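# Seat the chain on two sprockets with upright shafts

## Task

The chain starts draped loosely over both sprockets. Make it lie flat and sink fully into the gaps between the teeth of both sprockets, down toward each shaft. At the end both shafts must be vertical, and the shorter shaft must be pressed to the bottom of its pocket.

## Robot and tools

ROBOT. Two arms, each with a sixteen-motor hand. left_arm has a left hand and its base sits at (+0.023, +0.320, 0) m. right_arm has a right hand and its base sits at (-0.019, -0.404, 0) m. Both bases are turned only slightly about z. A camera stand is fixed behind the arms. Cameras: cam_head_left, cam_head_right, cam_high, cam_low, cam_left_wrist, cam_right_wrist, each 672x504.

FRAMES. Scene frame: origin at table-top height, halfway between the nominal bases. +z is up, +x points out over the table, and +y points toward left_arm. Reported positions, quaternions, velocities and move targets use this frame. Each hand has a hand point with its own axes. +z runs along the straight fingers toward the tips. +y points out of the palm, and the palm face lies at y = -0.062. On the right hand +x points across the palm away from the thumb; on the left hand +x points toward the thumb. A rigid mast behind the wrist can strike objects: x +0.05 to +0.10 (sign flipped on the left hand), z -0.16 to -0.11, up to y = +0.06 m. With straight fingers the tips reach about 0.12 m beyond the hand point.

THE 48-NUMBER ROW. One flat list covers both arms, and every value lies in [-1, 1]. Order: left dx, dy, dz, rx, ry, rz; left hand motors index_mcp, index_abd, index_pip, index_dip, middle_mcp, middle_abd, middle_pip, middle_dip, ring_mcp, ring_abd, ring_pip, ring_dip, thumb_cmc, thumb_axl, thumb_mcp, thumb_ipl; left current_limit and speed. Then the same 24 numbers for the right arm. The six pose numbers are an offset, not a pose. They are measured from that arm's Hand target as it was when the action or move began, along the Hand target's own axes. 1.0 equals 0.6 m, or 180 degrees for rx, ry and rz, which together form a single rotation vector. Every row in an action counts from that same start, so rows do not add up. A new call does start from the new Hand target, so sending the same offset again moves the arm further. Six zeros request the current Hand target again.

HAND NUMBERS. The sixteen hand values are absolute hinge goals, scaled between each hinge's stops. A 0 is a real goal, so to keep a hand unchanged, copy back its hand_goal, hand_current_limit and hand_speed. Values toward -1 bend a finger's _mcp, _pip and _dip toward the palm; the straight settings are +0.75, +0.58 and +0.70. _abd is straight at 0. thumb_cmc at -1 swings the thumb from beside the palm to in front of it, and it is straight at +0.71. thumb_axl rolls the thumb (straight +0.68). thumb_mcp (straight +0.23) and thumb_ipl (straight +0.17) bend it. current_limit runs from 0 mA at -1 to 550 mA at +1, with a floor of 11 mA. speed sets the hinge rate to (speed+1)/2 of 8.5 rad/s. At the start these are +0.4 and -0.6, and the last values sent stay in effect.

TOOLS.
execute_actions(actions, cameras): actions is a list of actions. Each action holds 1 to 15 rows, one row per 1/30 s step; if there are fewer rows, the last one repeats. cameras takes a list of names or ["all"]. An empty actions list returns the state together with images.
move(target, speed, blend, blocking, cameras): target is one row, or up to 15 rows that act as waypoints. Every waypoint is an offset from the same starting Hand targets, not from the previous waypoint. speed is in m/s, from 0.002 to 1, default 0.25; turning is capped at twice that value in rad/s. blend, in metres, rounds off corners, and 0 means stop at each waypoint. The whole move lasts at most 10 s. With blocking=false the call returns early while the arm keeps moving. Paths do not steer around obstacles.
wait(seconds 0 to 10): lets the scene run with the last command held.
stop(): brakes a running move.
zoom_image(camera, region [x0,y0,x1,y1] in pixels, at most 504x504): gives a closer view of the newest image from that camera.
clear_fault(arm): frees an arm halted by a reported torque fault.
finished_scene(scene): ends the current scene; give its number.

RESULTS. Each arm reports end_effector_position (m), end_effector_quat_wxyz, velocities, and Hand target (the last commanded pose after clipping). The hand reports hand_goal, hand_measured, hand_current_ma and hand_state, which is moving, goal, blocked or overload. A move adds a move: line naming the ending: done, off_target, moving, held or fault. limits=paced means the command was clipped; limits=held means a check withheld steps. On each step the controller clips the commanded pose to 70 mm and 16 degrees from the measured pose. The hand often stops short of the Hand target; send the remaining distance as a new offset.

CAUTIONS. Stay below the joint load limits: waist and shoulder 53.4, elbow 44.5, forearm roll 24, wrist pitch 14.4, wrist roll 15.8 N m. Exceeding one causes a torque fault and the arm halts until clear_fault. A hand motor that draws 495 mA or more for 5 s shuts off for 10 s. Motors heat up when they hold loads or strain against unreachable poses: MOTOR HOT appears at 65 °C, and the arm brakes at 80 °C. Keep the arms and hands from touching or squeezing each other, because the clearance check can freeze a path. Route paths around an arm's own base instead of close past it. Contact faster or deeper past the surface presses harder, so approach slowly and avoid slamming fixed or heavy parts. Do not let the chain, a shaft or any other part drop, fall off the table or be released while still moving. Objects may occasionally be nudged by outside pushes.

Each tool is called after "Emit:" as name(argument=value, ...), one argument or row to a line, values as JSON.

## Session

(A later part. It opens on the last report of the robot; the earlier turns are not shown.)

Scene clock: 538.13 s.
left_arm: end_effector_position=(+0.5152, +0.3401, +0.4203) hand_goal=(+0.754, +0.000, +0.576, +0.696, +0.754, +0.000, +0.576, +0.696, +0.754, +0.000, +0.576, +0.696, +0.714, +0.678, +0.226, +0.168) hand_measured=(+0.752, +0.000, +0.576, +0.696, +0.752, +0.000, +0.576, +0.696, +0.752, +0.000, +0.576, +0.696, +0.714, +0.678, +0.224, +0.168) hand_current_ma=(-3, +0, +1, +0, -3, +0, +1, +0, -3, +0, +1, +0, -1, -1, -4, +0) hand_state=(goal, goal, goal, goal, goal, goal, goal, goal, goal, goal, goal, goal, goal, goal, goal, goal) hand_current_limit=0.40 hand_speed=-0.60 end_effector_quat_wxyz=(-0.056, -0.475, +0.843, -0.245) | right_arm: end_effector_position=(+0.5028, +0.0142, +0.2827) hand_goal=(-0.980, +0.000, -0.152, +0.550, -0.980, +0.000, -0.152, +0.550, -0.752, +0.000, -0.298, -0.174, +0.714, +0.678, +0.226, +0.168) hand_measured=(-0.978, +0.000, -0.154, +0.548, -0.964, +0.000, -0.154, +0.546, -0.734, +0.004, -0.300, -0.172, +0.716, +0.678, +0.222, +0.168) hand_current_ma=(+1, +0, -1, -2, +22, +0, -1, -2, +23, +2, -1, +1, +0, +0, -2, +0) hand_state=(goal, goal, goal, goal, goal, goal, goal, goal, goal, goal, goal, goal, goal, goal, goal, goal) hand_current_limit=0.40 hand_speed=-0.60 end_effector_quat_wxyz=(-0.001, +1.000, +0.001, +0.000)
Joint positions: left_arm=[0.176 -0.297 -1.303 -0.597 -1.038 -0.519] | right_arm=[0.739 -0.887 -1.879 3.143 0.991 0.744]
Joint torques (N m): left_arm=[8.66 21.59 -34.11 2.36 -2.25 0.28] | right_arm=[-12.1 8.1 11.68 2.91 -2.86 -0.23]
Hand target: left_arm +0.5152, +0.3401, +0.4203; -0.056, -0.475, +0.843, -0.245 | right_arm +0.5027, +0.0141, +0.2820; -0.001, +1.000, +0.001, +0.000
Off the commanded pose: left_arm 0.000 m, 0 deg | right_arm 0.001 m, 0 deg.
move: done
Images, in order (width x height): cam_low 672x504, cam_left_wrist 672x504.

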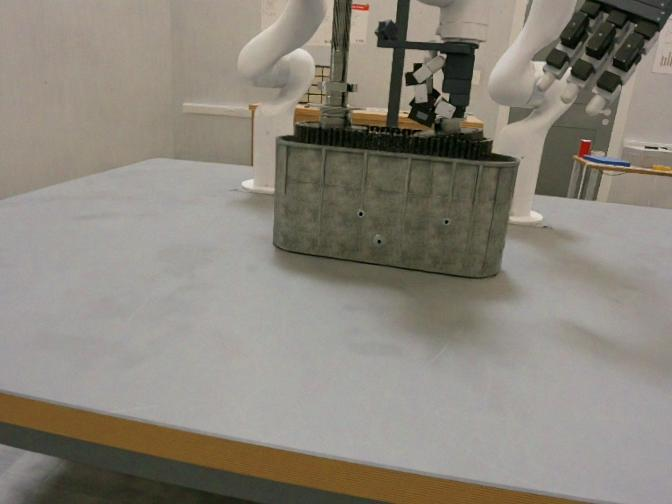

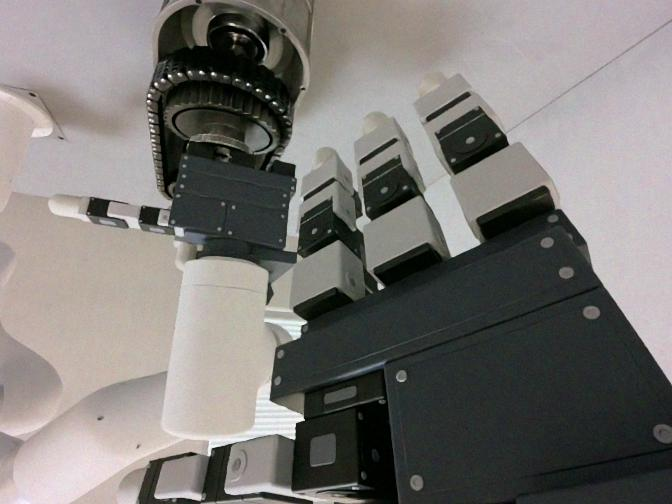

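Emit:
move(
  target=[
    [0,0,0,0,0,0,0.754,0,0.576,0.696,0.754,0,0.576,0.696,0.754,0,0.576,0.696,0.714,0.678,0.226,0.168,0.4,-0.6,0,0.0,-0.0583,0,0,0,-0.98,0,-0.153,0.55,-0.98,0,-0.153,0.55,-0.88,0,-0.42,0.2,0.714,0.678,0.226,0.168,0.4,-0.6],
    [0,0,0,0,0,0,0.754,0,0.576,0.696,0.754,0,0.576,0.696,0.754,0,0.576,0.696,0.714,0.678,0.226,0.168,0.4,-0.6,0,0.09,-0.0583,0,0,0,-0.98,0,-0.153,0.55,-0.98,0,-0.153,0.55,-0.88,0,-0.42,0.2,0.714,0.678,0.226,0.168,0.4,-0.6],
    [0,0,0,0,0,0,0.754,0,0.576,0.696,0.754,0,0.576,0.696,0.754,0,0.576,0.696,0.714,0.678,0.226,0.168,0.4,-0.6,0,0.09,0.0083,0,0,0,-0.98,0,-0.153,0.55,-0.98,0,-0.153,0.55,-0.88,0,-0.42,0.2,0.714,0.678,0.226,0.168,0.4,-0.6],
  ],
  cameras=["cam_low","cam_left_wrist"],
  speed=0.06,
)

Emit:
zoom_image(
  camera="cam_low",
  region=[395, 40, 535, 180],
)

Emit:
zoom_image(
  camera="cam_left_wrist",
  region=[130, 0, 330, 250],
)

Scene clock: 600.00 s.
left_arm: end_effector_position=(+0.5152, +0.3401, +0.4203) hand_goal=(+0.754, +0.000, +0.576, +0.696, +0.754, +0.000, +0.576, +0.696, +0.754, +0.000, +0.576, +0.696, +0.714, +0.678, +0.226, +0.168) hand_measured=(+0.752, +0.000, +0.576, +0.696, +0.752, +0.000, +0.576, +0.696, +0.752, +0.000, +0.576, +0.696, +0.714, +0.678, +0.224, +0.168) hand_current_ma=(-3, +0, +1, +0, -3, +0, +1, +0, -3, +0, +1, +0, -1, -1, -4, +0) hand_state=(goal, goal, goal, goal, goal, goal, goal, goal, goal, goal, goal, goal, goal, goal, goal, goal) hand_current_limit=0.40 hand_speed=-0.60 end_effector_quat_wxyz=(-0.056, -0.475, +0.843, -0.245) | right_arm: end_effector_position=(+0.5028, -0.0399, +0.2770) hand_goal=(-0.980, +0.000, -0.152, +0.550, -0.980, +0.000, -0.152, +0.550, -0.880, +0.000, -0.420, +0.200, +0.714, +0.678, +0.226, +0.168) hand_measured=(-0.974, +0.000, -0.154, +0.548, -0.964, +0.000, -0.154, +0.546, -0.744, +0.004, -0.430, +0.078, +0.716, +0.678, +0.222, +0.168) hand_current_ma=(+5, +0, -1, -2, +22, +0, -1, -2, +385, +2, -10, -373, +0, +0, -2, +0) hand_state=(goal, goal, goal, goal, goal, goal, goal, goal, blocked, goal, goal, blocked, goal, goal, goal, goal) hand_current_limit=0.40 hand_speed=-0.60 end_effector_quat_wxyz=(-0.001, +1.000, +0.001, +0.000)
Joint positions: left_arm=[0.176 -0.297 -1.303 -0.597 -1.038 -0.519] | right_arm=[0.682 -0.789 -1.702 3.143 0.913 0.688]
Joint torques (N m): left_arm=[8.65 21.59 -33.78 2.21 -2.29 0.16] | right_arm=[-14.25 32.36 -18.1 4.97 -1.22 -1.05]
Hand target: left_arm +0.5152, +0.3401, +0.4203; -0.056, -0.475, +0.843, -0.245 | right_arm +0.5027, -0.0399, +0.2770; -0.001, +1.000, +0.001, +0.000
Off the commanded pose: left_arm 0.000 m, 0 deg | right_arm 0.000 m, 0 deg.
move: done
Images, in order (width x height): cam_low 672x504, cam_left_wrist 672x504.

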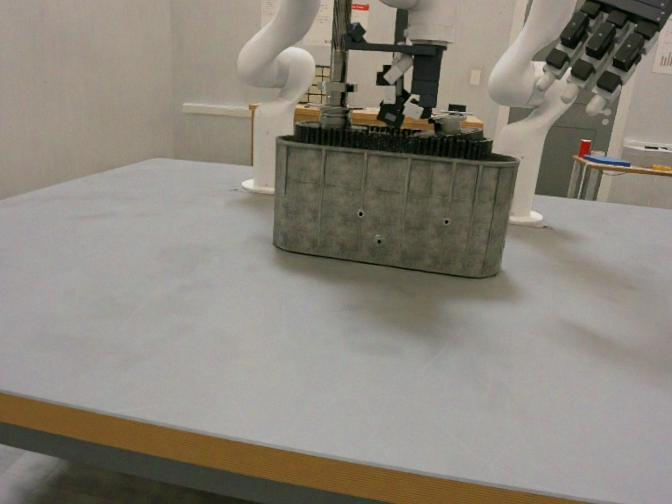

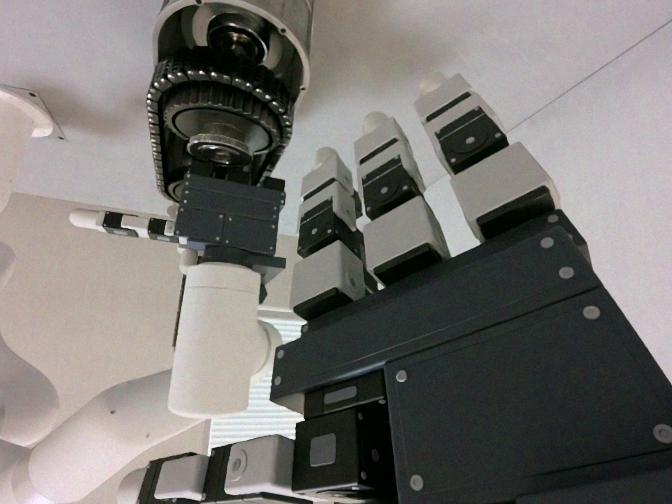

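Scaled by 3.600.

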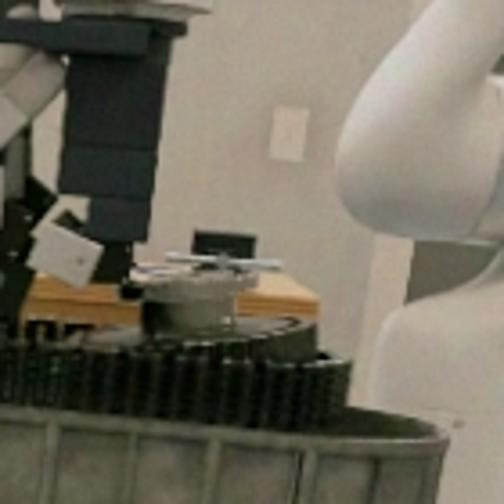

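Scaled by 2.016.

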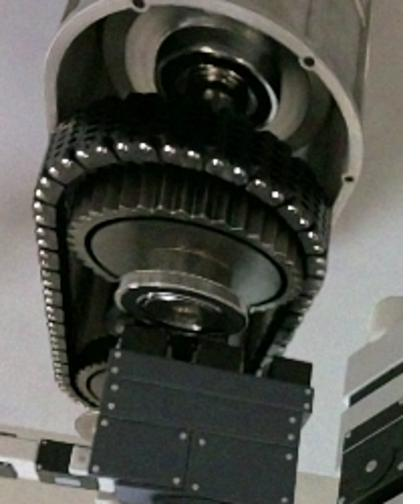

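Emit:
move(
  target=[
    [0,0,0,0,0,0,0.754,0,0.576,0.696,0.754,0,0.576,0.696,0.754,0,0.576,0.696,0.714,0.678,0.226,0.168,0.4,-0.6,0,0.0167,0,0,0,0,-0.98,0,-0.153,0.55,-0.98,0,-0.153,0.55,-0.74,0,-0.42,0.1,0.714,0.678,0.226,0.168,0.4,-0.6],
    [0,0,0,0,0,0,0.754,0,0.576,0.696,0.754,0,0.576,0.696,0.754,0,0.576,0.696,0.714,0.678,0.226,0.168,0.4,-0.6,0,0.0167,0.0183,0,0,0,-0.98,0,-0.153,0.55,-0.98,0,-0.153,0.55,-0.74,0,-0.42,0.1,0.714,0.678,0.226,0.168,0.4,-0.6],
  ],
  cameras=["cam_low"],
  speed=0.04,
)

Emit:
zoom_image(
  camera="cam_low",
  region=[375, 60, 495, 180],
)

Scene clock: 613.60 s.
left_arm: end_effector_position=(+0.5152, +0.3401, +0.4203) hand_goal=(+0.754, +0.000, +0.576, +0.696, +0.754, +0.000, +0.576, +0.696, +0.754, +0.000, +0.576, +0.696, +0.714, +0.678, +0.226, +0.168) hand_measured=(+0.752, +0.000, +0.576, +0.696, +0.752, +0.000, +0.576, +0.696, +0.752, +0.000, +0.576, +0.696, +0.714, +0.678, +0.224, +0.168) hand_current_ma=(-3, +0, +1, +0, -3, +0, +1, +0, -3, +0, +1, +0, -1, -1, -4, +0) hand_state=(goal, goal, goal, goal, goal, goal, goal, goal, goal, goal, goal, goal, goal, goal, goal, goal) hand_current_limit=0.40 hand_speed=-0.60 end_effector_quat_wxyz=(-0.056, -0.475, +0.843, -0.245) | right_arm: end_effector_position=(+0.5028, -0.0499, +0.2661) hand_goal=(-0.980, +0.000, -0.152, +0.550, -0.980, +0.000, -0.152, +0.550, -0.740, +0.000, -0.420, +0.100, +0.714, +0.678, +0.226, +0.168) hand_measured=(-0.974, +0.000, -0.154, +0.548, -0.964, +0.000, -0.154, +0.546, -0.726, +0.004, -0.432, +0.074, +0.716, +0.678, +0.222, +0.168) hand_current_ma=(+5, +0, -1, -2, +22, +0, -1, -2, +15, +2, -13, -39, +0, +0, -2, +0) hand_state=(goal, goal, goal, goal, goal, goal, goal, goal, goal, goal, goal, blocked, goal, goal, goal, goal) hand_current_limit=0.40 hand_speed=-0.60 end_effector_quat_wxyz=(-0.001, +1.000, +0.001, +0.000)
Joint positions: left_arm=[0.176 -0.297 -1.303 -0.597 -1.038 -0.519] | right_arm=[0.671 -0.782 -1.665 3.143 0.883 0.677]
Joint torques (N m): left_arm=[8.34 21.78 -34.16 2.32 -2.22 0.05] | right_arm=[-21.51 24.79 -12.62 4.83 -1.25 -0.98]
Hand target: left_arm +0.5152, +0.3401, +0.4203; -0.056, -0.475, +0.843, -0.245 | right_arm +0.5027, -0.0499, +0.2660; -0.001, +1.000, +0.001, +0.000
Off the commanded pose: left_arm 0.000 m, 0 deg | right_arm 0.000 m, 0 deg.
move: done
Images, in order (width x height): cam_low 672x504.

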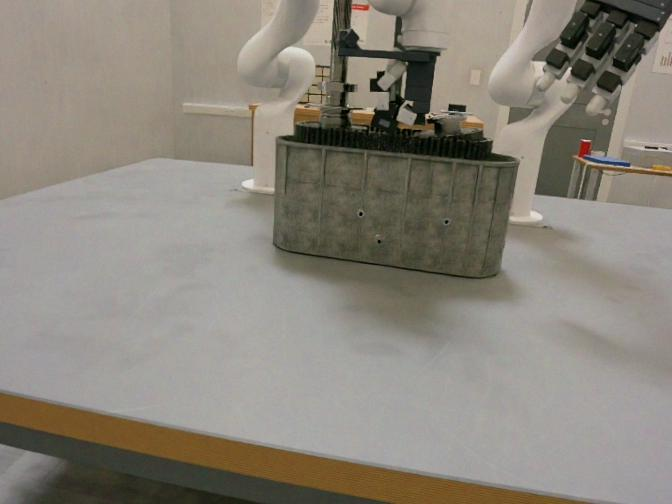

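Scaled by 4.200.

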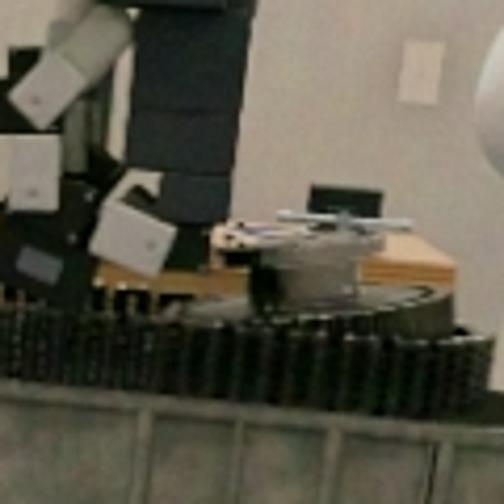

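Emit:
move(
  target=[0,0,0,0,0,0,0.754,0,0.576,0.696,0.754,0,0.576,0.696,0.754,0,0.576,0.696,0.714,0.678,0.226,0.168,0.4,-0.6,0,-0.02,0,0,0,0,-0.98,0,-0.153,0.55,-0.98,0,-0.153,0.55,-0.74,0,-0.42,0.1,0.714,0.678,0.226,0.168,0.4,-0.6],
  cameras=["cam_low","cam_left_wrist"],
  speed=0.02,
)

Emit:
zoom_image(
  camera="cam_low",
  region=[375, 60, 495, 180],
)

Emit:
zoom_image(
  camera="cam_left_wrist",
  region=[130, 0, 330, 250],
)

Scene clock: 625.43 s.
left_arm: end_effector_position=(+0.5152, +0.3401, +0.4203) hand_goal=(+0.754, +0.000, +0.576, +0.696, +0.754, +0.000, +0.576, +0.696, +0.754, +0.000, +0.576, +0.696, +0.714, +0.678, +0.226, +0.168) hand_measured=(+0.752, +0.000, +0.576, +0.696, +0.752, +0.000, +0.576, +0.696, +0.752, +0.000, +0.576, +0.696, +0.714, +0.678, +0.224, +0.168) hand_current_ma=(-3, +0, +1, +0, -3, +0, +1, +0, -3, +0, +1, +0, -1, -1, -4, +0) hand_state=(goal, goal, goal, goal, goal, goal, goal, goal, goal, goal, goal, goal, goal, goal, goal, goal) hand_current_limit=0.40 hand_speed=-0.60 end_effector_quat_wxyz=(-0.056, -0.475, +0.843, -0.245) | right_arm: end_effector_position=(+0.5027, -0.0379, +0.2660) hand_goal=(-0.980, +0.000, -0.152, +0.550, -0.980, +0.000, -0.152, +0.550, -0.740, +0.000, -0.420, +0.100, +0.714, +0.678, +0.226, +0.168) hand_measured=(-0.974, +0.000, -0.154, +0.548, -0.964, +0.000, -0.154, +0.546, -0.730, +0.004, -0.428, +0.074, +0.716, +0.678, +0.222, +0.168) hand_current_ma=(+5, +0, -1, -2, +22, +0, -1, -2, +9, +2, -6, -40, +0, +0, -2, +0) hand_state=(goal, goal, goal, goal, goal, goal, goal, goal, goal, goal, goal, blocked, goal, goal, goal, goal) hand_current_limit=0.40 hand_speed=-0.60 end_effector_quat_wxyz=(-0.001, +1.000, +0.001, +0.000)
Joint positions: left_arm=[0.176 -0.297 -1.303 -0.597 -1.038 -0.519] | right_arm=[0.685 -0.802 -1.698 3.143 0.896 0.69]
Joint torques (N m): left_arm=[8.03 20.89 -34.22 2.38 -2.31 0.01] | right_arm=[29.96 24.4 -35.71 4.32 -0.22 0.92]
Hand target: left_arm +0.5152, +0.3401, +0.4203; -0.056, -0.475, +0.843, -0.245 | right_arm +0.5027, -0.0379, +0.2660; -0.001, +1.000, +0.001, +0.000
Off the commanded pose: left_arm 0.000 m, 0 deg | right_arm 0.000 m, 0 deg.
move: done
Images, in order (width x height): cam_low 672x504, cam_left_wrist 672x504.

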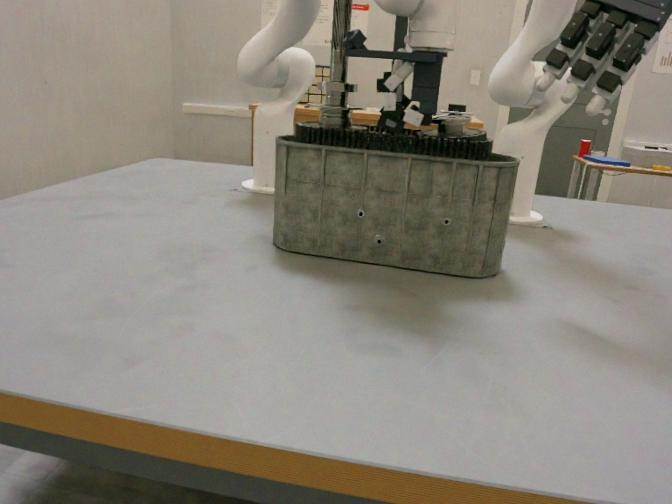

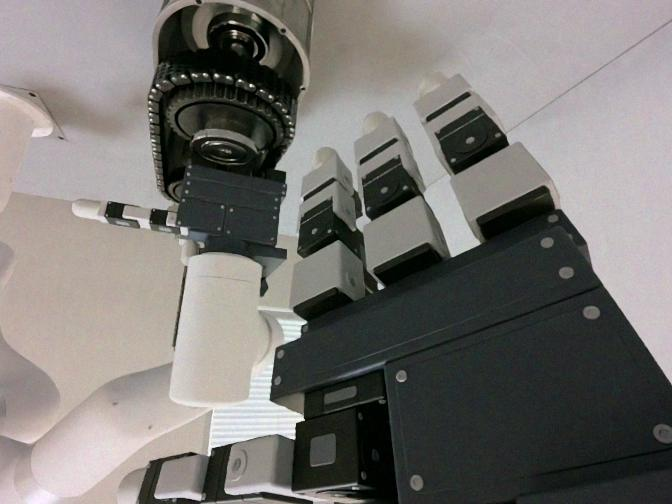

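Scaled by 4.200.

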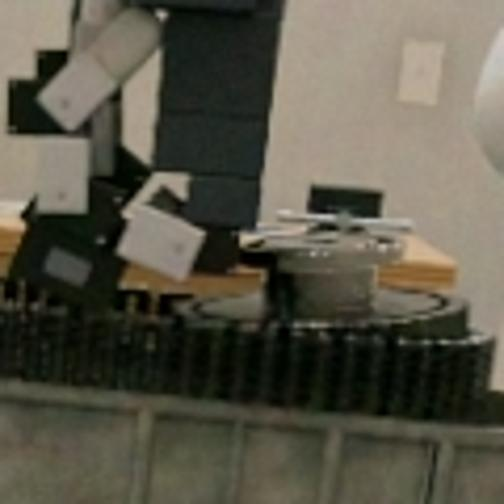

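Scaled by 2.016.

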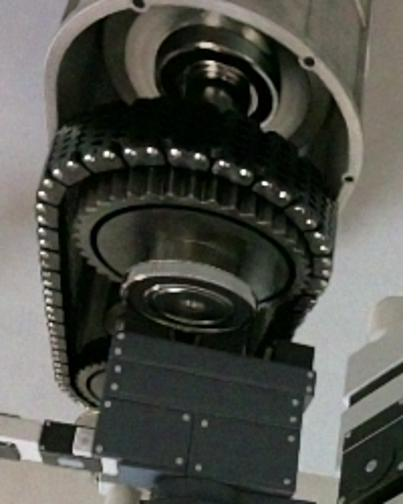

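Emit:
move(
  target=[0,0,0,0,0,0,0.754,0,0.576,0.696,0.754,0,0.576,0.696,0.754,0,0.576,0.696,0.714,0.678,0.226,0.168,0.4,-0.6,0,-0.0117,0,0,0,0,-0.98,0,-0.153,0.55,-0.98,0,-0.153,0.55,-0.74,0,-0.42,0.1,0.714,0.678,0.226,0.168,0.4,-0.6],
  cameras=["cam_low","cam_left_wrist"],
  speed=0.02,
)

Emit:
zoom_image(
  camera="cam_low",
  region=[375, 60, 495, 180],
)

Emit:
zoom_image(
  camera="cam_left_wrist",
  region=[130, 0, 330, 250],
)

Scene clock: 637.63 s.
left_arm: end_effector_position=(+0.5152, +0.3401, +0.4203) hand_goal=(+0.754, +0.000, +0.576, +0.696, +0.754, +0.000, +0.576, +0.696, +0.754, +0.000, +0.576, +0.696, +0.714, +0.678, +0.226, +0.168) hand_measured=(+0.752, +0.000, +0.576, +0.696, +0.752, +0.000, +0.576, +0.696, +0.752, +0.000, +0.576, +0.696, +0.714, +0.678, +0.224, +0.168) hand_current_ma=(-3, +0, +1, +0, -3, +0, +1, +0, -3, +0, +1, +0, -1, -1, -4, +0) hand_state=(goal, goal, goal, goal, goal, goal, goal, goal, goal, goal, goal, goal, goal, goal, goal, goal) hand_current_limit=0.40 hand_speed=-0.60 end_effector_quat_wxyz=(-0.056, -0.475, +0.843, -0.245) | right_arm: end_effector_position=(+0.5027, -0.0309, +0.2660) hand_goal=(-0.980, +0.000, -0.152, +0.550, -0.980, +0.000, -0.152, +0.550, -0.740, +0.000, -0.420, +0.100, +0.714, +0.678, +0.226, +0.168) hand_measured=(-0.974, +0.000, -0.154, +0.548, -0.964, +0.000, -0.154, +0.546, -0.732, +0.004, -0.428, +0.074, +0.716, +0.678, +0.222, +0.168) hand_current_ma=(+5, +0, -1, -2, +22, +0, -1, -2, +8, +2, -6, -40, +0, +0, -2, +0) hand_state=(goal, goal, goal, goal, goal, goal, goal, goal, goal, goal, goal, blocked, goal, goal, goal, goal) hand_current_limit=0.40 hand_speed=-0.60 end_effector_quat_wxyz=(-0.001, +1.000, +0.001, +0.000)
Joint positions: left_arm=[0.176 -0.297 -1.303 -0.597 -1.038 -0.519] | right_arm=[0.692 -0.815 -1.719 3.143 0.904 0.697]
Joint torques (N m): left_arm=[8.26 20.64 -34.14 2.07 -2.39 -0.03] | right_arm=[28.97 26.45 -37.74 -1.03 -0.15 0.96]
Hand target: left_arm +0.5152, +0.3401, +0.4203; -0.056, -0.475, +0.843, -0.245 | right_arm +0.5027, -0.0309, +0.2660; -0.001, +1.000, +0.001, +0.000
Off the commanded pose: left_arm 0.000 m, 0 deg | right_arm 0.000 m, 0 deg.
move: done
Images, in order (width x height): cam_low 672x504, cam_left_wrist 672x504.

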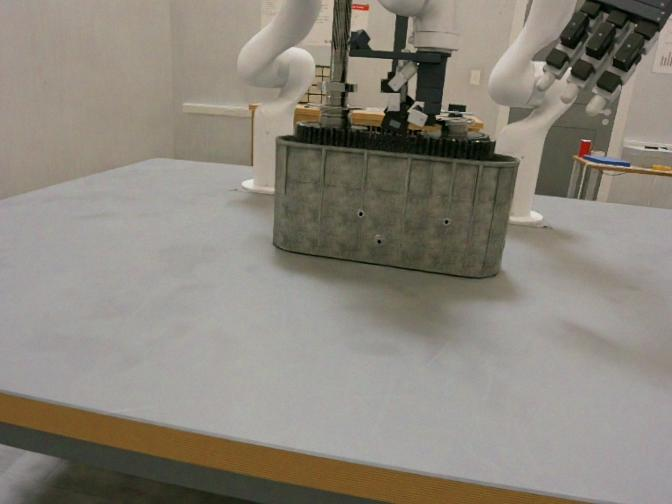

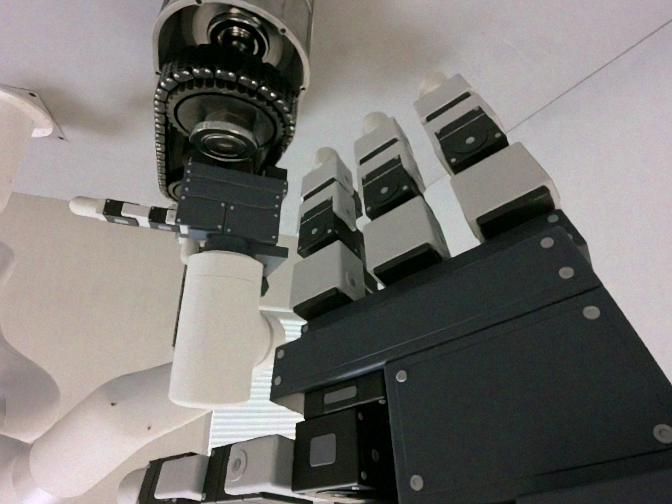

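Scaled by 4.200.

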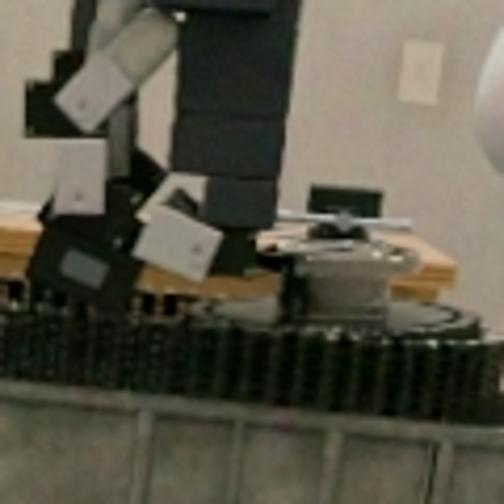

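Scaled by 2.016.

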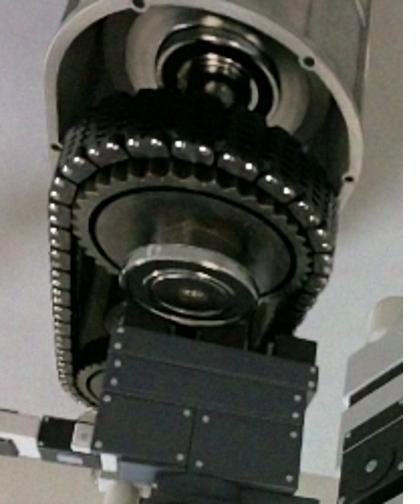

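Emit:
move(
  target=[
    [0,0,0,0,0,0,0.754,0,0.576,0.696,0.754,0,0.576,0.696,0.754,0,0.576,0.696,0.714,0.678,0.226,0.168,0.4,-0.6,0,0.0167,0,0,0,0,-0.98,0,-0.153,0.55,-0.98,0,-0.153,0.55,-0.74,0,-0.42,0.1,0.714,0.678,0.226,0.168,0.4,-0.6],
    [0,0,0,0,0,0,0.754,0,0.576,0.696,0.754,0,0.576,0.696,0.754,0,0.576,0.696,0.714,0.678,0.226,0.168,0.4,-0.6,0,0.0167,-0.2,0,0,0,-0.98,0,-0.153,0.55,-0.98,0,-0.153,0.55,-0.74,0,-0.42,0.1,0.714,0.678,0.226,0.168,0.4,-0.6],
  ],
  cameras=["all"],
  speed=0.08,
)

Emit:
zoom_image(
  camera="cam_low",
  region=[270, 80, 510, 180],
)

Emit:
zoom_image(
  camera="cam_left_wrist",
  region=[130, 0, 330, 250],
)

Emit:
zoom_image(
  camera="cam_head_left",
  region=[210, 180, 470, 350],
)

Emit:
zoom_image(
  camera="cam_right_wrist",
  region=[300, 0, 600, 150],
)

Scene clock: 651.03 s.
left_arm: end_effector_position=(+0.5152, +0.3401, +0.4203) hand_goal=(+0.754, +0.000, +0.576, +0.696, +0.754, +0.000, +0.576, +0.696, +0.754, +0.000, +0.576, +0.696, +0.714, +0.678, +0.226, +0.168) hand_measured=(+0.752, +0.000, +0.576, +0.696, +0.752, +0.000, +0.576, +0.696, +0.752, +0.000, +0.576, +0.696, +0.714, +0.678, +0.224, +0.168) hand_current_ma=(-3, +0, +1, +0, -3, +0, +1, +0, -3, +0, +1, +0, -1, -1, -4, +0) hand_state=(goal, goal, goal, goal, goal, goal, goal, goal, goal, goal, goal, goal, goal, goal, goal, goal) hand_current_limit=0.40 hand_speed=-0.60 end_effector_quat_wxyz=(-0.056, -0.475, +0.843, -0.245) | right_arm: end_effector_position=(+0.5028, -0.0410, +0.3859) hand_goal=(-0.980, +0.000, -0.152, +0.550, -0.980, +0.000, -0.152, +0.550, -0.740, +0.000, -0.420, +0.100, +0.714, +0.678, +0.226, +0.168) hand_measured=(-0.974, +0.000, -0.154, +0.548, -0.964, +0.000, -0.154, +0.546, -0.726, +0.004, -0.432, +0.074, +0.716, +0.678, +0.222, +0.168) hand_current_ma=(+5, +0, -1, -2, +22, +0, -1, -2, +16, +2, -12, -40, +0, +0, -2, +0) hand_state=(goal, goal, goal, goal, goal, goal, goal, goal, goal, goal, goal, blocked, goal, goal, goal, goal) hand_current_limit=0.40 hand_speed=-0.60 end_effector_quat_wxyz=(-0.001, +1.000, +0.001, +0.000)
Joint positions: left_arm=[0.176 -0.297 -1.303 -0.597 -1.038 -0.519] | right_arm=[0.681 -0.717 -1.833 3.143 1.117 0.687]
Joint torques (N m): left_arm=[7.78 21.58 -34.11 2.25 -2.29 -0.13] | right_arm=[-20.03 48.6 -39.17 -6.31 0.92 0.6]
Hand target: left_arm +0.5152, +0.3401, +0.4203; -0.056, -0.475, +0.843, -0.245 | right_arm +0.5028, -0.0410, +0.3860; -0.001, +1.000, +0.001, +0.000
Off the commanded pose: left_arm 0.000 m, 0 deg | right_arm 0.000 m, 0 deg.
move: done

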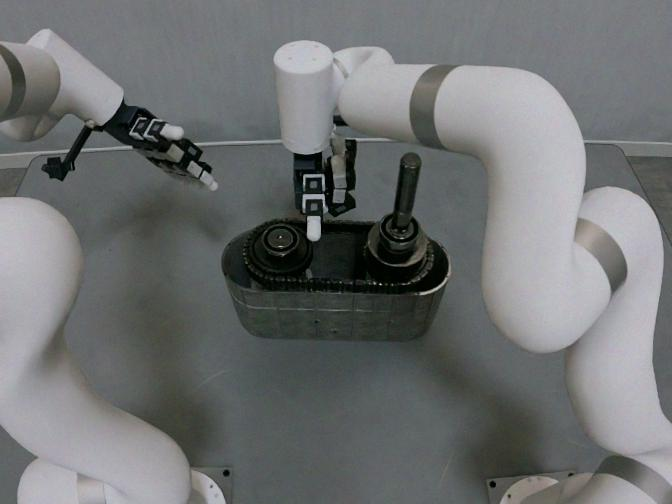

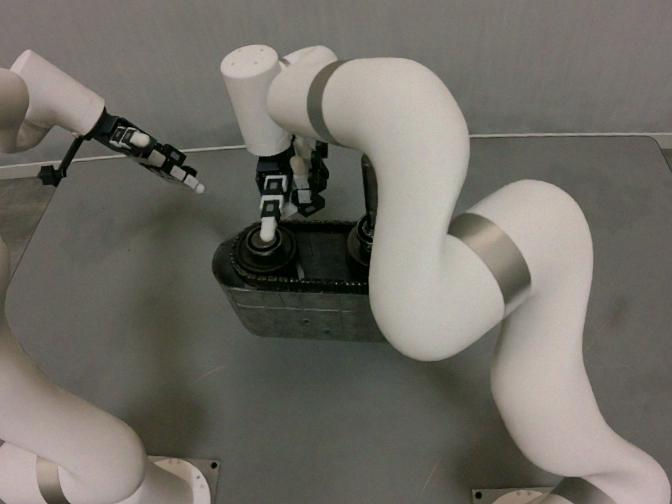

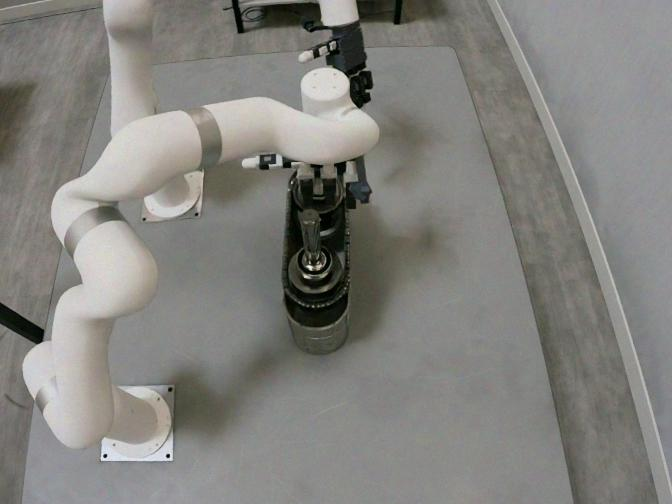

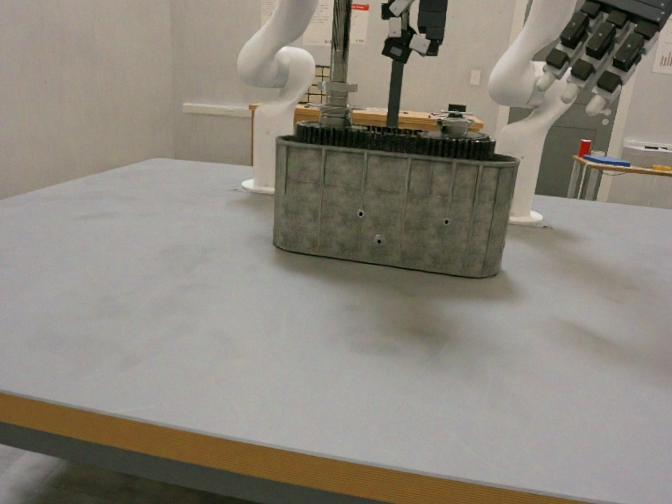

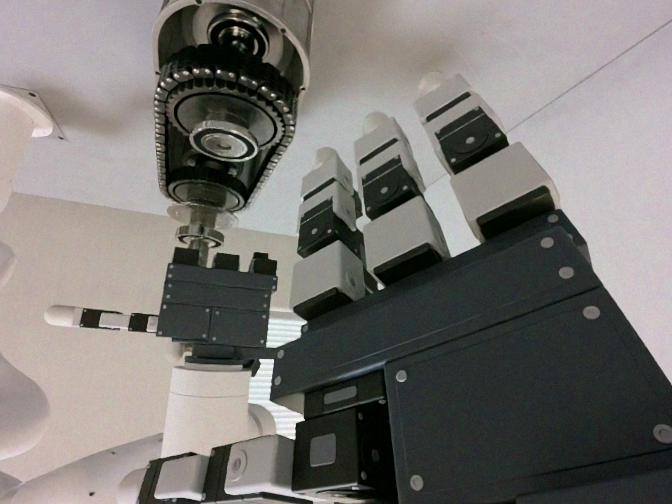

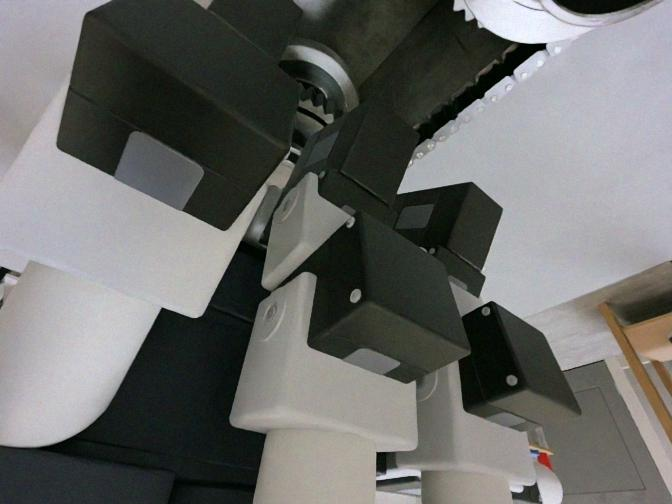

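Scaled by 2.100.

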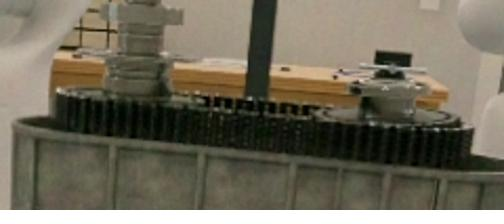

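Scaled by 2.016.

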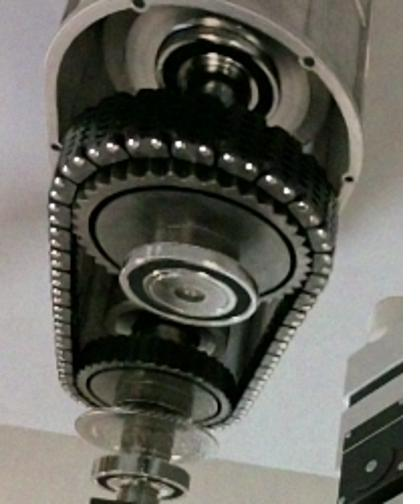

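Scaled by 1.938.

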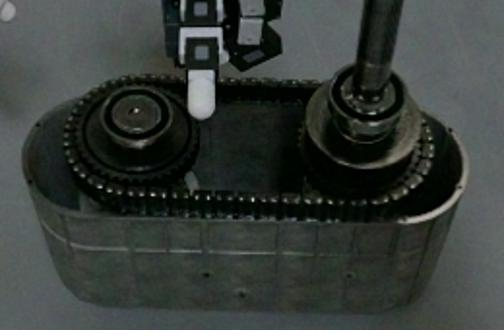

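Scaled by 1.680.

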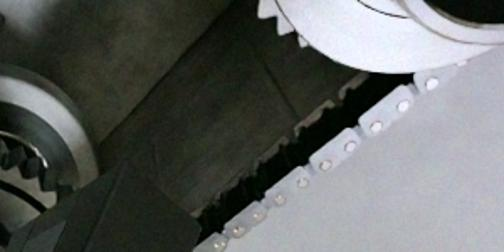

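Emit:
zoom_image(
  camera="cam_left_wrist",
  region=[145, 30, 305, 170],
)

Scaled by 3.150.

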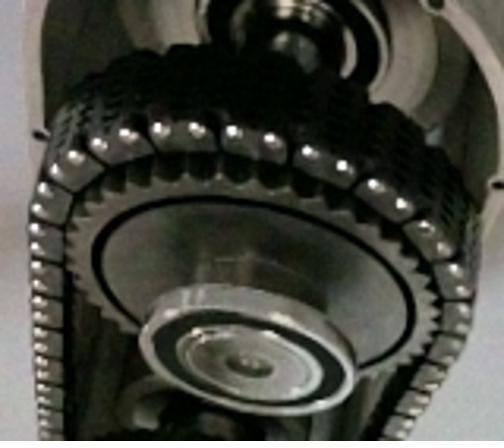

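Emit:
move(
  target=[
    [-0.076,0.0272,-0.135,0,0,0,0.754,0,0.576,0.696,0.754,0,0.576,0.696,0.754,0,0.576,0.696,0.714,0.678,0.226,0.168,0.4,-0.6,0,0,-0.2233,0,0,0,-0.98,0,-0.153,0.55,-0.98,0,-0.153,0.55,-0.74,0,-0.42,0.1,0.714,0.678,0.226,0.168,0.4,-0.6],
    [-0.076,0.0272,-0.135,0,0,0,0.754,0,0.576,0.696,0.754,0,0.576,0.696,0.754,0,0.576,0.696,0.714,0.678,0.226,0.168,0.4,-0.6,-0.0117,-0.285,-0.19,-0.04,0.2355,-0.1567,0.754,0,0.576,0.696,0.754,0,0.576,0.696,0.754,0,0.576,0.696,0.714,0.678,0.226,0.168,0.4,-0.6],
  ],
  cameras=["cam_right_wrist","cam_left_wrist"],
  speed=0.25,
)

Emit:
zoom_image(
  camera="cam_right_wrist",
  region=[380, 50, 580, 250],
)

Emit:
zoom_image(
  camera="cam_left_wrist",
  region=[130, 0, 330, 250],
)

Scene clock: 688.53 s.
left_arm: end_effector_position=(+0.5152, +0.4201, +0.4703) hand_goal=(+0.754, +0.000, +0.576, +0.696, +0.754, +0.000, +0.576, +0.696, +0.754, +0.000, +0.576, +0.696, +0.714, +0.678, +0.226, +0.168) hand_measured=(+0.752, +0.000, +0.576, +0.696, +0.752, +0.000, +0.576, +0.696, +0.752, +0.000, +0.576, +0.696, +0.714, +0.678, +0.224, +0.168) hand_current_ma=(-3, +0, +1, +0, -3, +0, +1, +0, -3, +0, +1, +0, -1, -1, -4, +0) hand_state=(goal, goal, goal, goal, goal, goal, goal, goal, goal, goal, goal, goal, goal, goal, goal, goal) hand_current_limit=0.40 hand_speed=-0.60 end_effector_quat_wxyz=(-0.056, -0.475, +0.843, -0.245) | right_arm: end_effector_position=(+0.4957, +0.1299, +0.5002) hand_goal=(+0.754, +0.000, +0.576, +0.696, +0.754, +0.000, +0.576, +0.696, +0.754, +0.000, +0.576, +0.696, +0.714, +0.678, +0.226, +0.168) hand_measured=(+0.754, +0.000, +0.576, +0.694, +0.754, +0.000, +0.576, +0.694, +0.754, +0.004, +0.574, +0.694, +0.716, +0.678, +0.222, +0.168) hand_current_ma=(+0, +0, +0, -1, +0, +0, +0, -1, +0, +2, +0, -1, +0, +0, -2, +0) hand_state=(goal, goal, goal, goal, goal, goal, goal, goal, goal, goal, goal, goal, goal, goal, goal, goal) hand_current_limit=0.40 hand_speed=-0.60 end_effector_quat_wxyz=(+0.060, +0.901, +0.238, +0.358)
Joint positions: left_arm=[0.313 -0.328 -1.454 -0.548 -1.204 -0.48] | right_arm=[1.042 -0.686 -1.889 2.352 0.892 0.948]
Joint torques (N m): left_arm=[9.04 21.74 -34.38 2.86 -2.34 0.72] | right_arm=[19.72 29.58 -20.18 -7 -1.24 0.78]
Hand target: left_arm +0.5152, +0.4201, +0.4703; -0.056, -0.475, +0.843, -0.245 | right_arm +0.4957, +0.1299, +0.5002; +0.060, +0.901, +0.238, +0.358
Off the commanded pose: left_arm 0.000 m, 0 deg | right_arm 0.000 m, 0 deg.
move: done
Images, in order (width x height): cam_left_wrist 672x504, cam_right_wrist 672x504.

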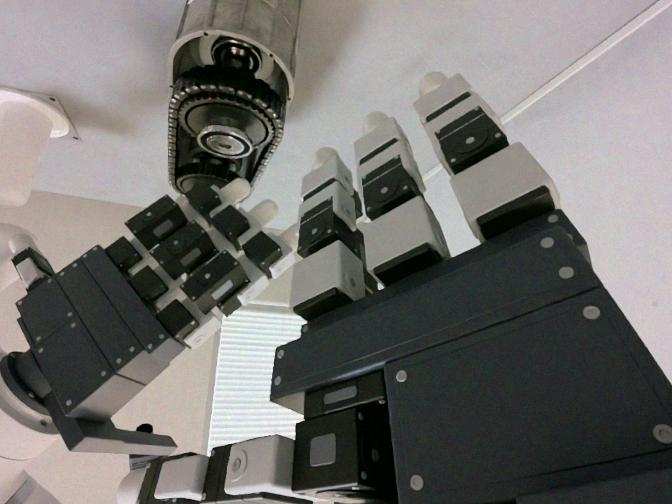

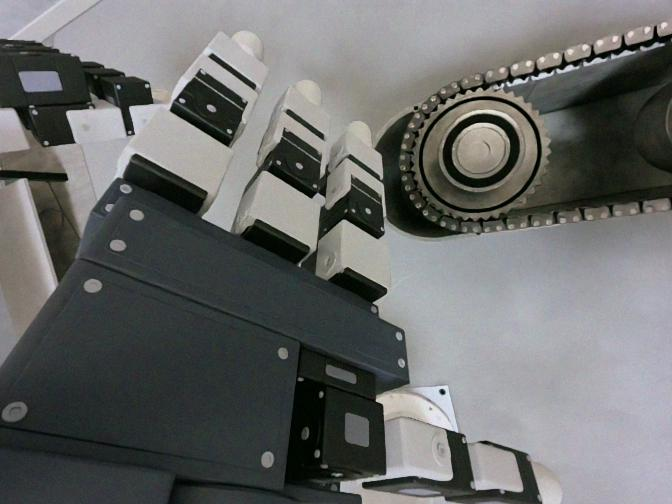

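Scaled by 2.520.

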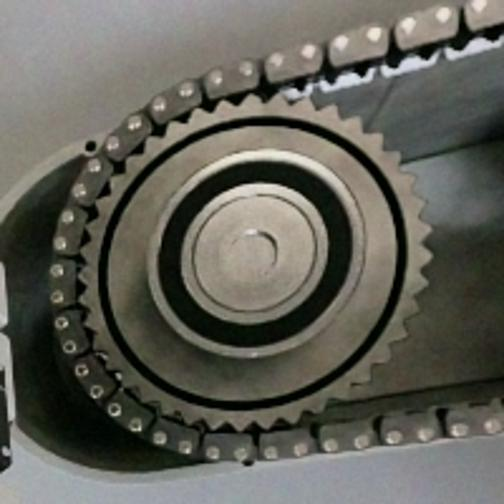

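Scaled by 2.016.

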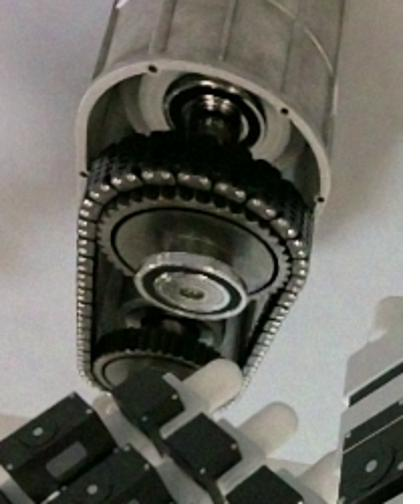

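Emit:
move(
  target=[0,0,0,0,0,0,0.754,0,0.576,0.696,0.754,0,0.576,0.696,0.754,0,0.576,0.696,0.714,0.678,0.226,0.168,0.4,-0.6,-0.0815,0.3887,-0.1463,0,0,0,0.754,0,0.576,0.696,0.754,0,0.576,0.696,0.754,0,0.576,0.696,0.714,0.678,0.226,0.168,0.4,-0.6],
  cameras=["cam_right_wrist","cam_left_wrist"],
  speed=0.25,
)

Emit:
zoom_image(
  camera="cam_right_wrist",
  region=[390, 80, 590, 280],
)

Emit:
zoom_image(
  camera="cam_left_wrist",
  region=[150, 80, 300, 230],
)

Scene clock: 710.70 s.
left_arm: end_effector_position=(+0.5152, +0.4201, +0.4703) hand_goal=(+0.754, +0.000, +0.576, +0.696, +0.754, +0.000, +0.576, +0.696, +0.754, +0.000, +0.576, +0.696, +0.714, +0.678, +0.226, +0.168) hand_measured=(+0.752, +0.000, +0.576, +0.696, +0.752, +0.000, +0.576, +0.696, +0.752, +0.000, +0.576, +0.696, +0.714, +0.678, +0.224, +0.168) hand_current_ma=(-3, +0, +1, +0, -3, +0, +1, +0, -3, +0, +1, +0, -1, -1, -4, +0) hand_state=(goal, goal, goal, goal, goal, goal, goal, goal, goal, goal, goal, goal, goal, goal, goal, goal) hand_current_limit=0.40 hand_speed=-0.60 end_effector_quat_wxyz=(-0.056, -0.475, +0.843, -0.245) | right_arm: end_effector_position=(+0.4959, -0.1037, +0.5997) hand_goal=(+0.754, +0.000, +0.576, +0.696, +0.754, +0.000, +0.576, +0.696, +0.754, +0.000, +0.576, +0.696, +0.714, +0.678, +0.226, +0.168) hand_measured=(+0.754, +0.000, +0.576, +0.694, +0.754, +0.000, +0.576, +0.694, +0.754, +0.004, +0.574, +0.694, +0.716, +0.678, +0.222, +0.168) hand_current_ma=(+0, +0, +0, -1, +0, +0, +0, -1, +0, +2, +0, -1, +0, +0, -2, +0) hand_state=(goal, goal, goal, goal, goal, goal, goal, goal, goal, goal, goal, goal, goal, goal, goal, goal) hand_current_limit=0.40 hand_speed=-0.60 end_effector_quat_wxyz=(+0.060, +0.901, +0.238, +0.357)
Joint positions: left_arm=[0.313 -0.328 -1.454 -0.548 -1.204 -0.48] | right_arm=[0.811 -0.149 -1.387 2.44 0.769 0.7]
Joint torques (N m): left_arm=[8.58 23.19 -34.47 2.37 -2.27 0.59] | right_arm=[-22.39 30.01 -18.99 3.19 -1.43 -0.91]
Hand target: left_arm +0.5152, +0.4201, +0.4703; -0.056, -0.475, +0.843, -0.245 | right_arm +0.4959, -0.1038, +0.5997; +0.060, +0.901, +0.238, +0.358
Off the commanded pose: left_arm 0.000 m, 0 deg | right_arm 0.000 m, 0 deg.
move: done
Images, in order (width x height): cam_left_wrist 672x504, cam_right_wrist 672x504.

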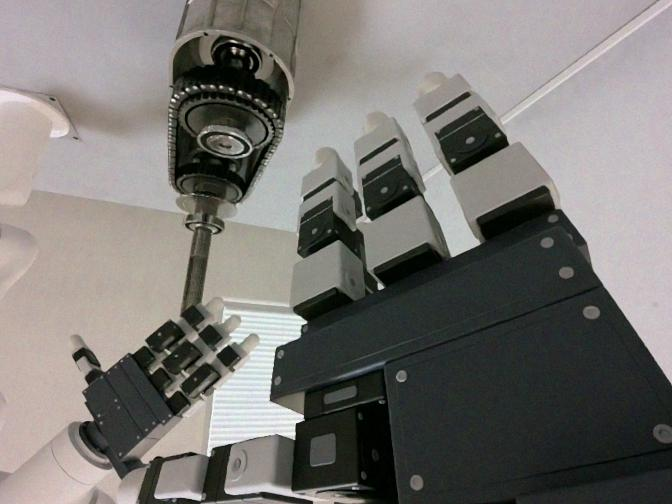

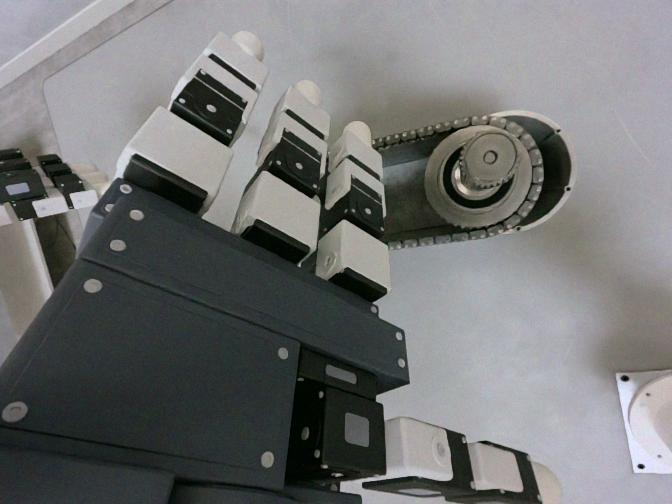

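Scaled by 2.520.

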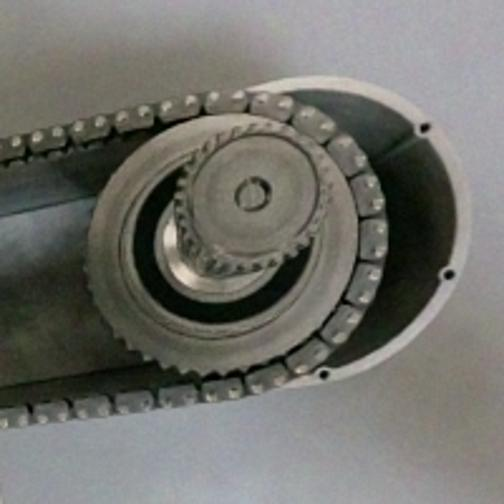

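Scaled by 3.360.

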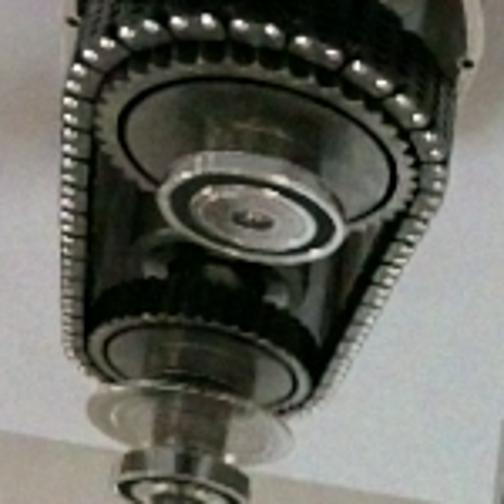

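Emit:
move(
  target=[0,0,0,0,0,0,0.754,0,0.576,0.696,0.754,0,0.576,0.696,0.754,0,0.576,0.696,0.714,0.678,0.226,0.168,0.4,-0.6,0.1022,-0.1418,-0.1142,0,0,0,0.754,0,0.576,0.696,0.754,0,0.576,0.696,0.754,0,0.576,0.696,0.714,0.678,0.226,0.168,0.4,-0.6],
  cameras=["cam_right_wrist"],
  speed=0.25,
)

Emit:
zoom_image(
  camera="cam_right_wrist",
  region=[370, 60, 650, 300],
)

Scene clock: 730.40 s.
left_arm: end_effector_position=(+0.5152, +0.4201, +0.4703) hand_goal=(+0.754, +0.000, +0.576, +0.696, +0.754, +0.000, +0.576, +0.696, +0.754, +0.000, +0.576, +0.696, +0.714, +0.678, +0.226, +0.168) hand_measured=(+0.752, +0.000, +0.576, +0.696, +0.752, +0.000, +0.576, +0.696, +0.752, +0.000, +0.576, +0.696, +0.714, +0.678, +0.224, +0.168) hand_current_ma=(-3, +0, +1, +0, -3, +0, +1, +0, -3, +0, +1, +0, -1, -1, -4, +0) hand_state=(goal, goal, goal, goal, goal, goal, goal, goal, goal, goal, goal, goal, goal, goal, goal, goal) hand_current_limit=0.40 hand_speed=-0.60 end_effector_quat_wxyz=(-0.056, -0.475, +0.843, -0.245) | right_arm: end_effector_position=(+0.4556, -0.0043, +0.6643) hand_goal=(+0.754, +0.000, +0.576, +0.696, +0.754, +0.000, +0.576, +0.696, +0.754, +0.000, +0.576, +0.696, +0.714, +0.678, +0.226, +0.168) hand_measured=(+0.754, +0.000, +0.576, +0.694, +0.754, +0.000, +0.576, +0.694, +0.754, +0.004, +0.574, +0.694, +0.716, +0.678, +0.222, +0.168) hand_current_ma=(+0, +0, +0, -1, +0, +0, +0, -1, +0, +2, +0, -1, +0, +0, -2, +0) hand_state=(goal, goal, goal, goal, goal, goal, goal, goal, goal, goal, goal, goal, goal, goal, goal, goal) hand_current_limit=0.40 hand_speed=-0.60 end_effector_quat_wxyz=(+0.060, +0.901, +0.238, +0.358)
Joint positions: left_arm=[0.313 -0.328 -1.454 -0.548 -1.204 -0.48] | right_arm=[0.985 -0.31 -1.723 2.467 1.012 0.725]
Joint torques (N m): left_arm=[9.04 23.25 -34.31 2.79 -2.41 0.6] | right_arm=[19.51 17.53 -37.72 3.71 0.74 -1.08]
Hand target: left_arm +0.5152, +0.4201, +0.4703; -0.056, -0.475, +0.843, -0.245 | right_arm +0.4556, -0.0043, +0.6643; +0.060, +0.901, +0.238, +0.358
Off the commanded pose: left_arm 0.000 m, 0 deg | right_arm 0.000 m, 0 deg.
move: done
Images, in order (width x height): cam_right_wrist 672x504.

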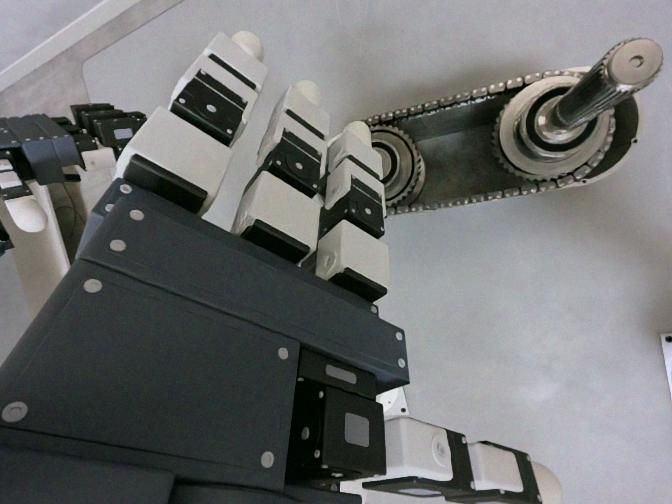

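Scaled by 1.800.

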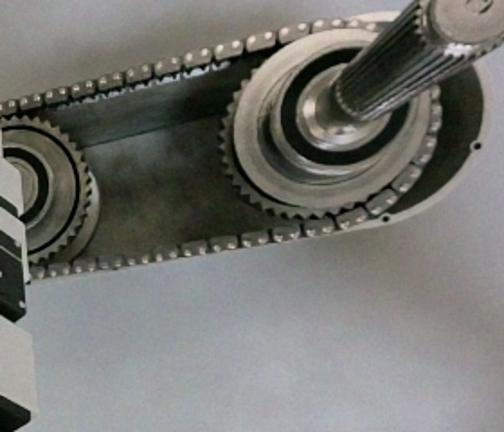

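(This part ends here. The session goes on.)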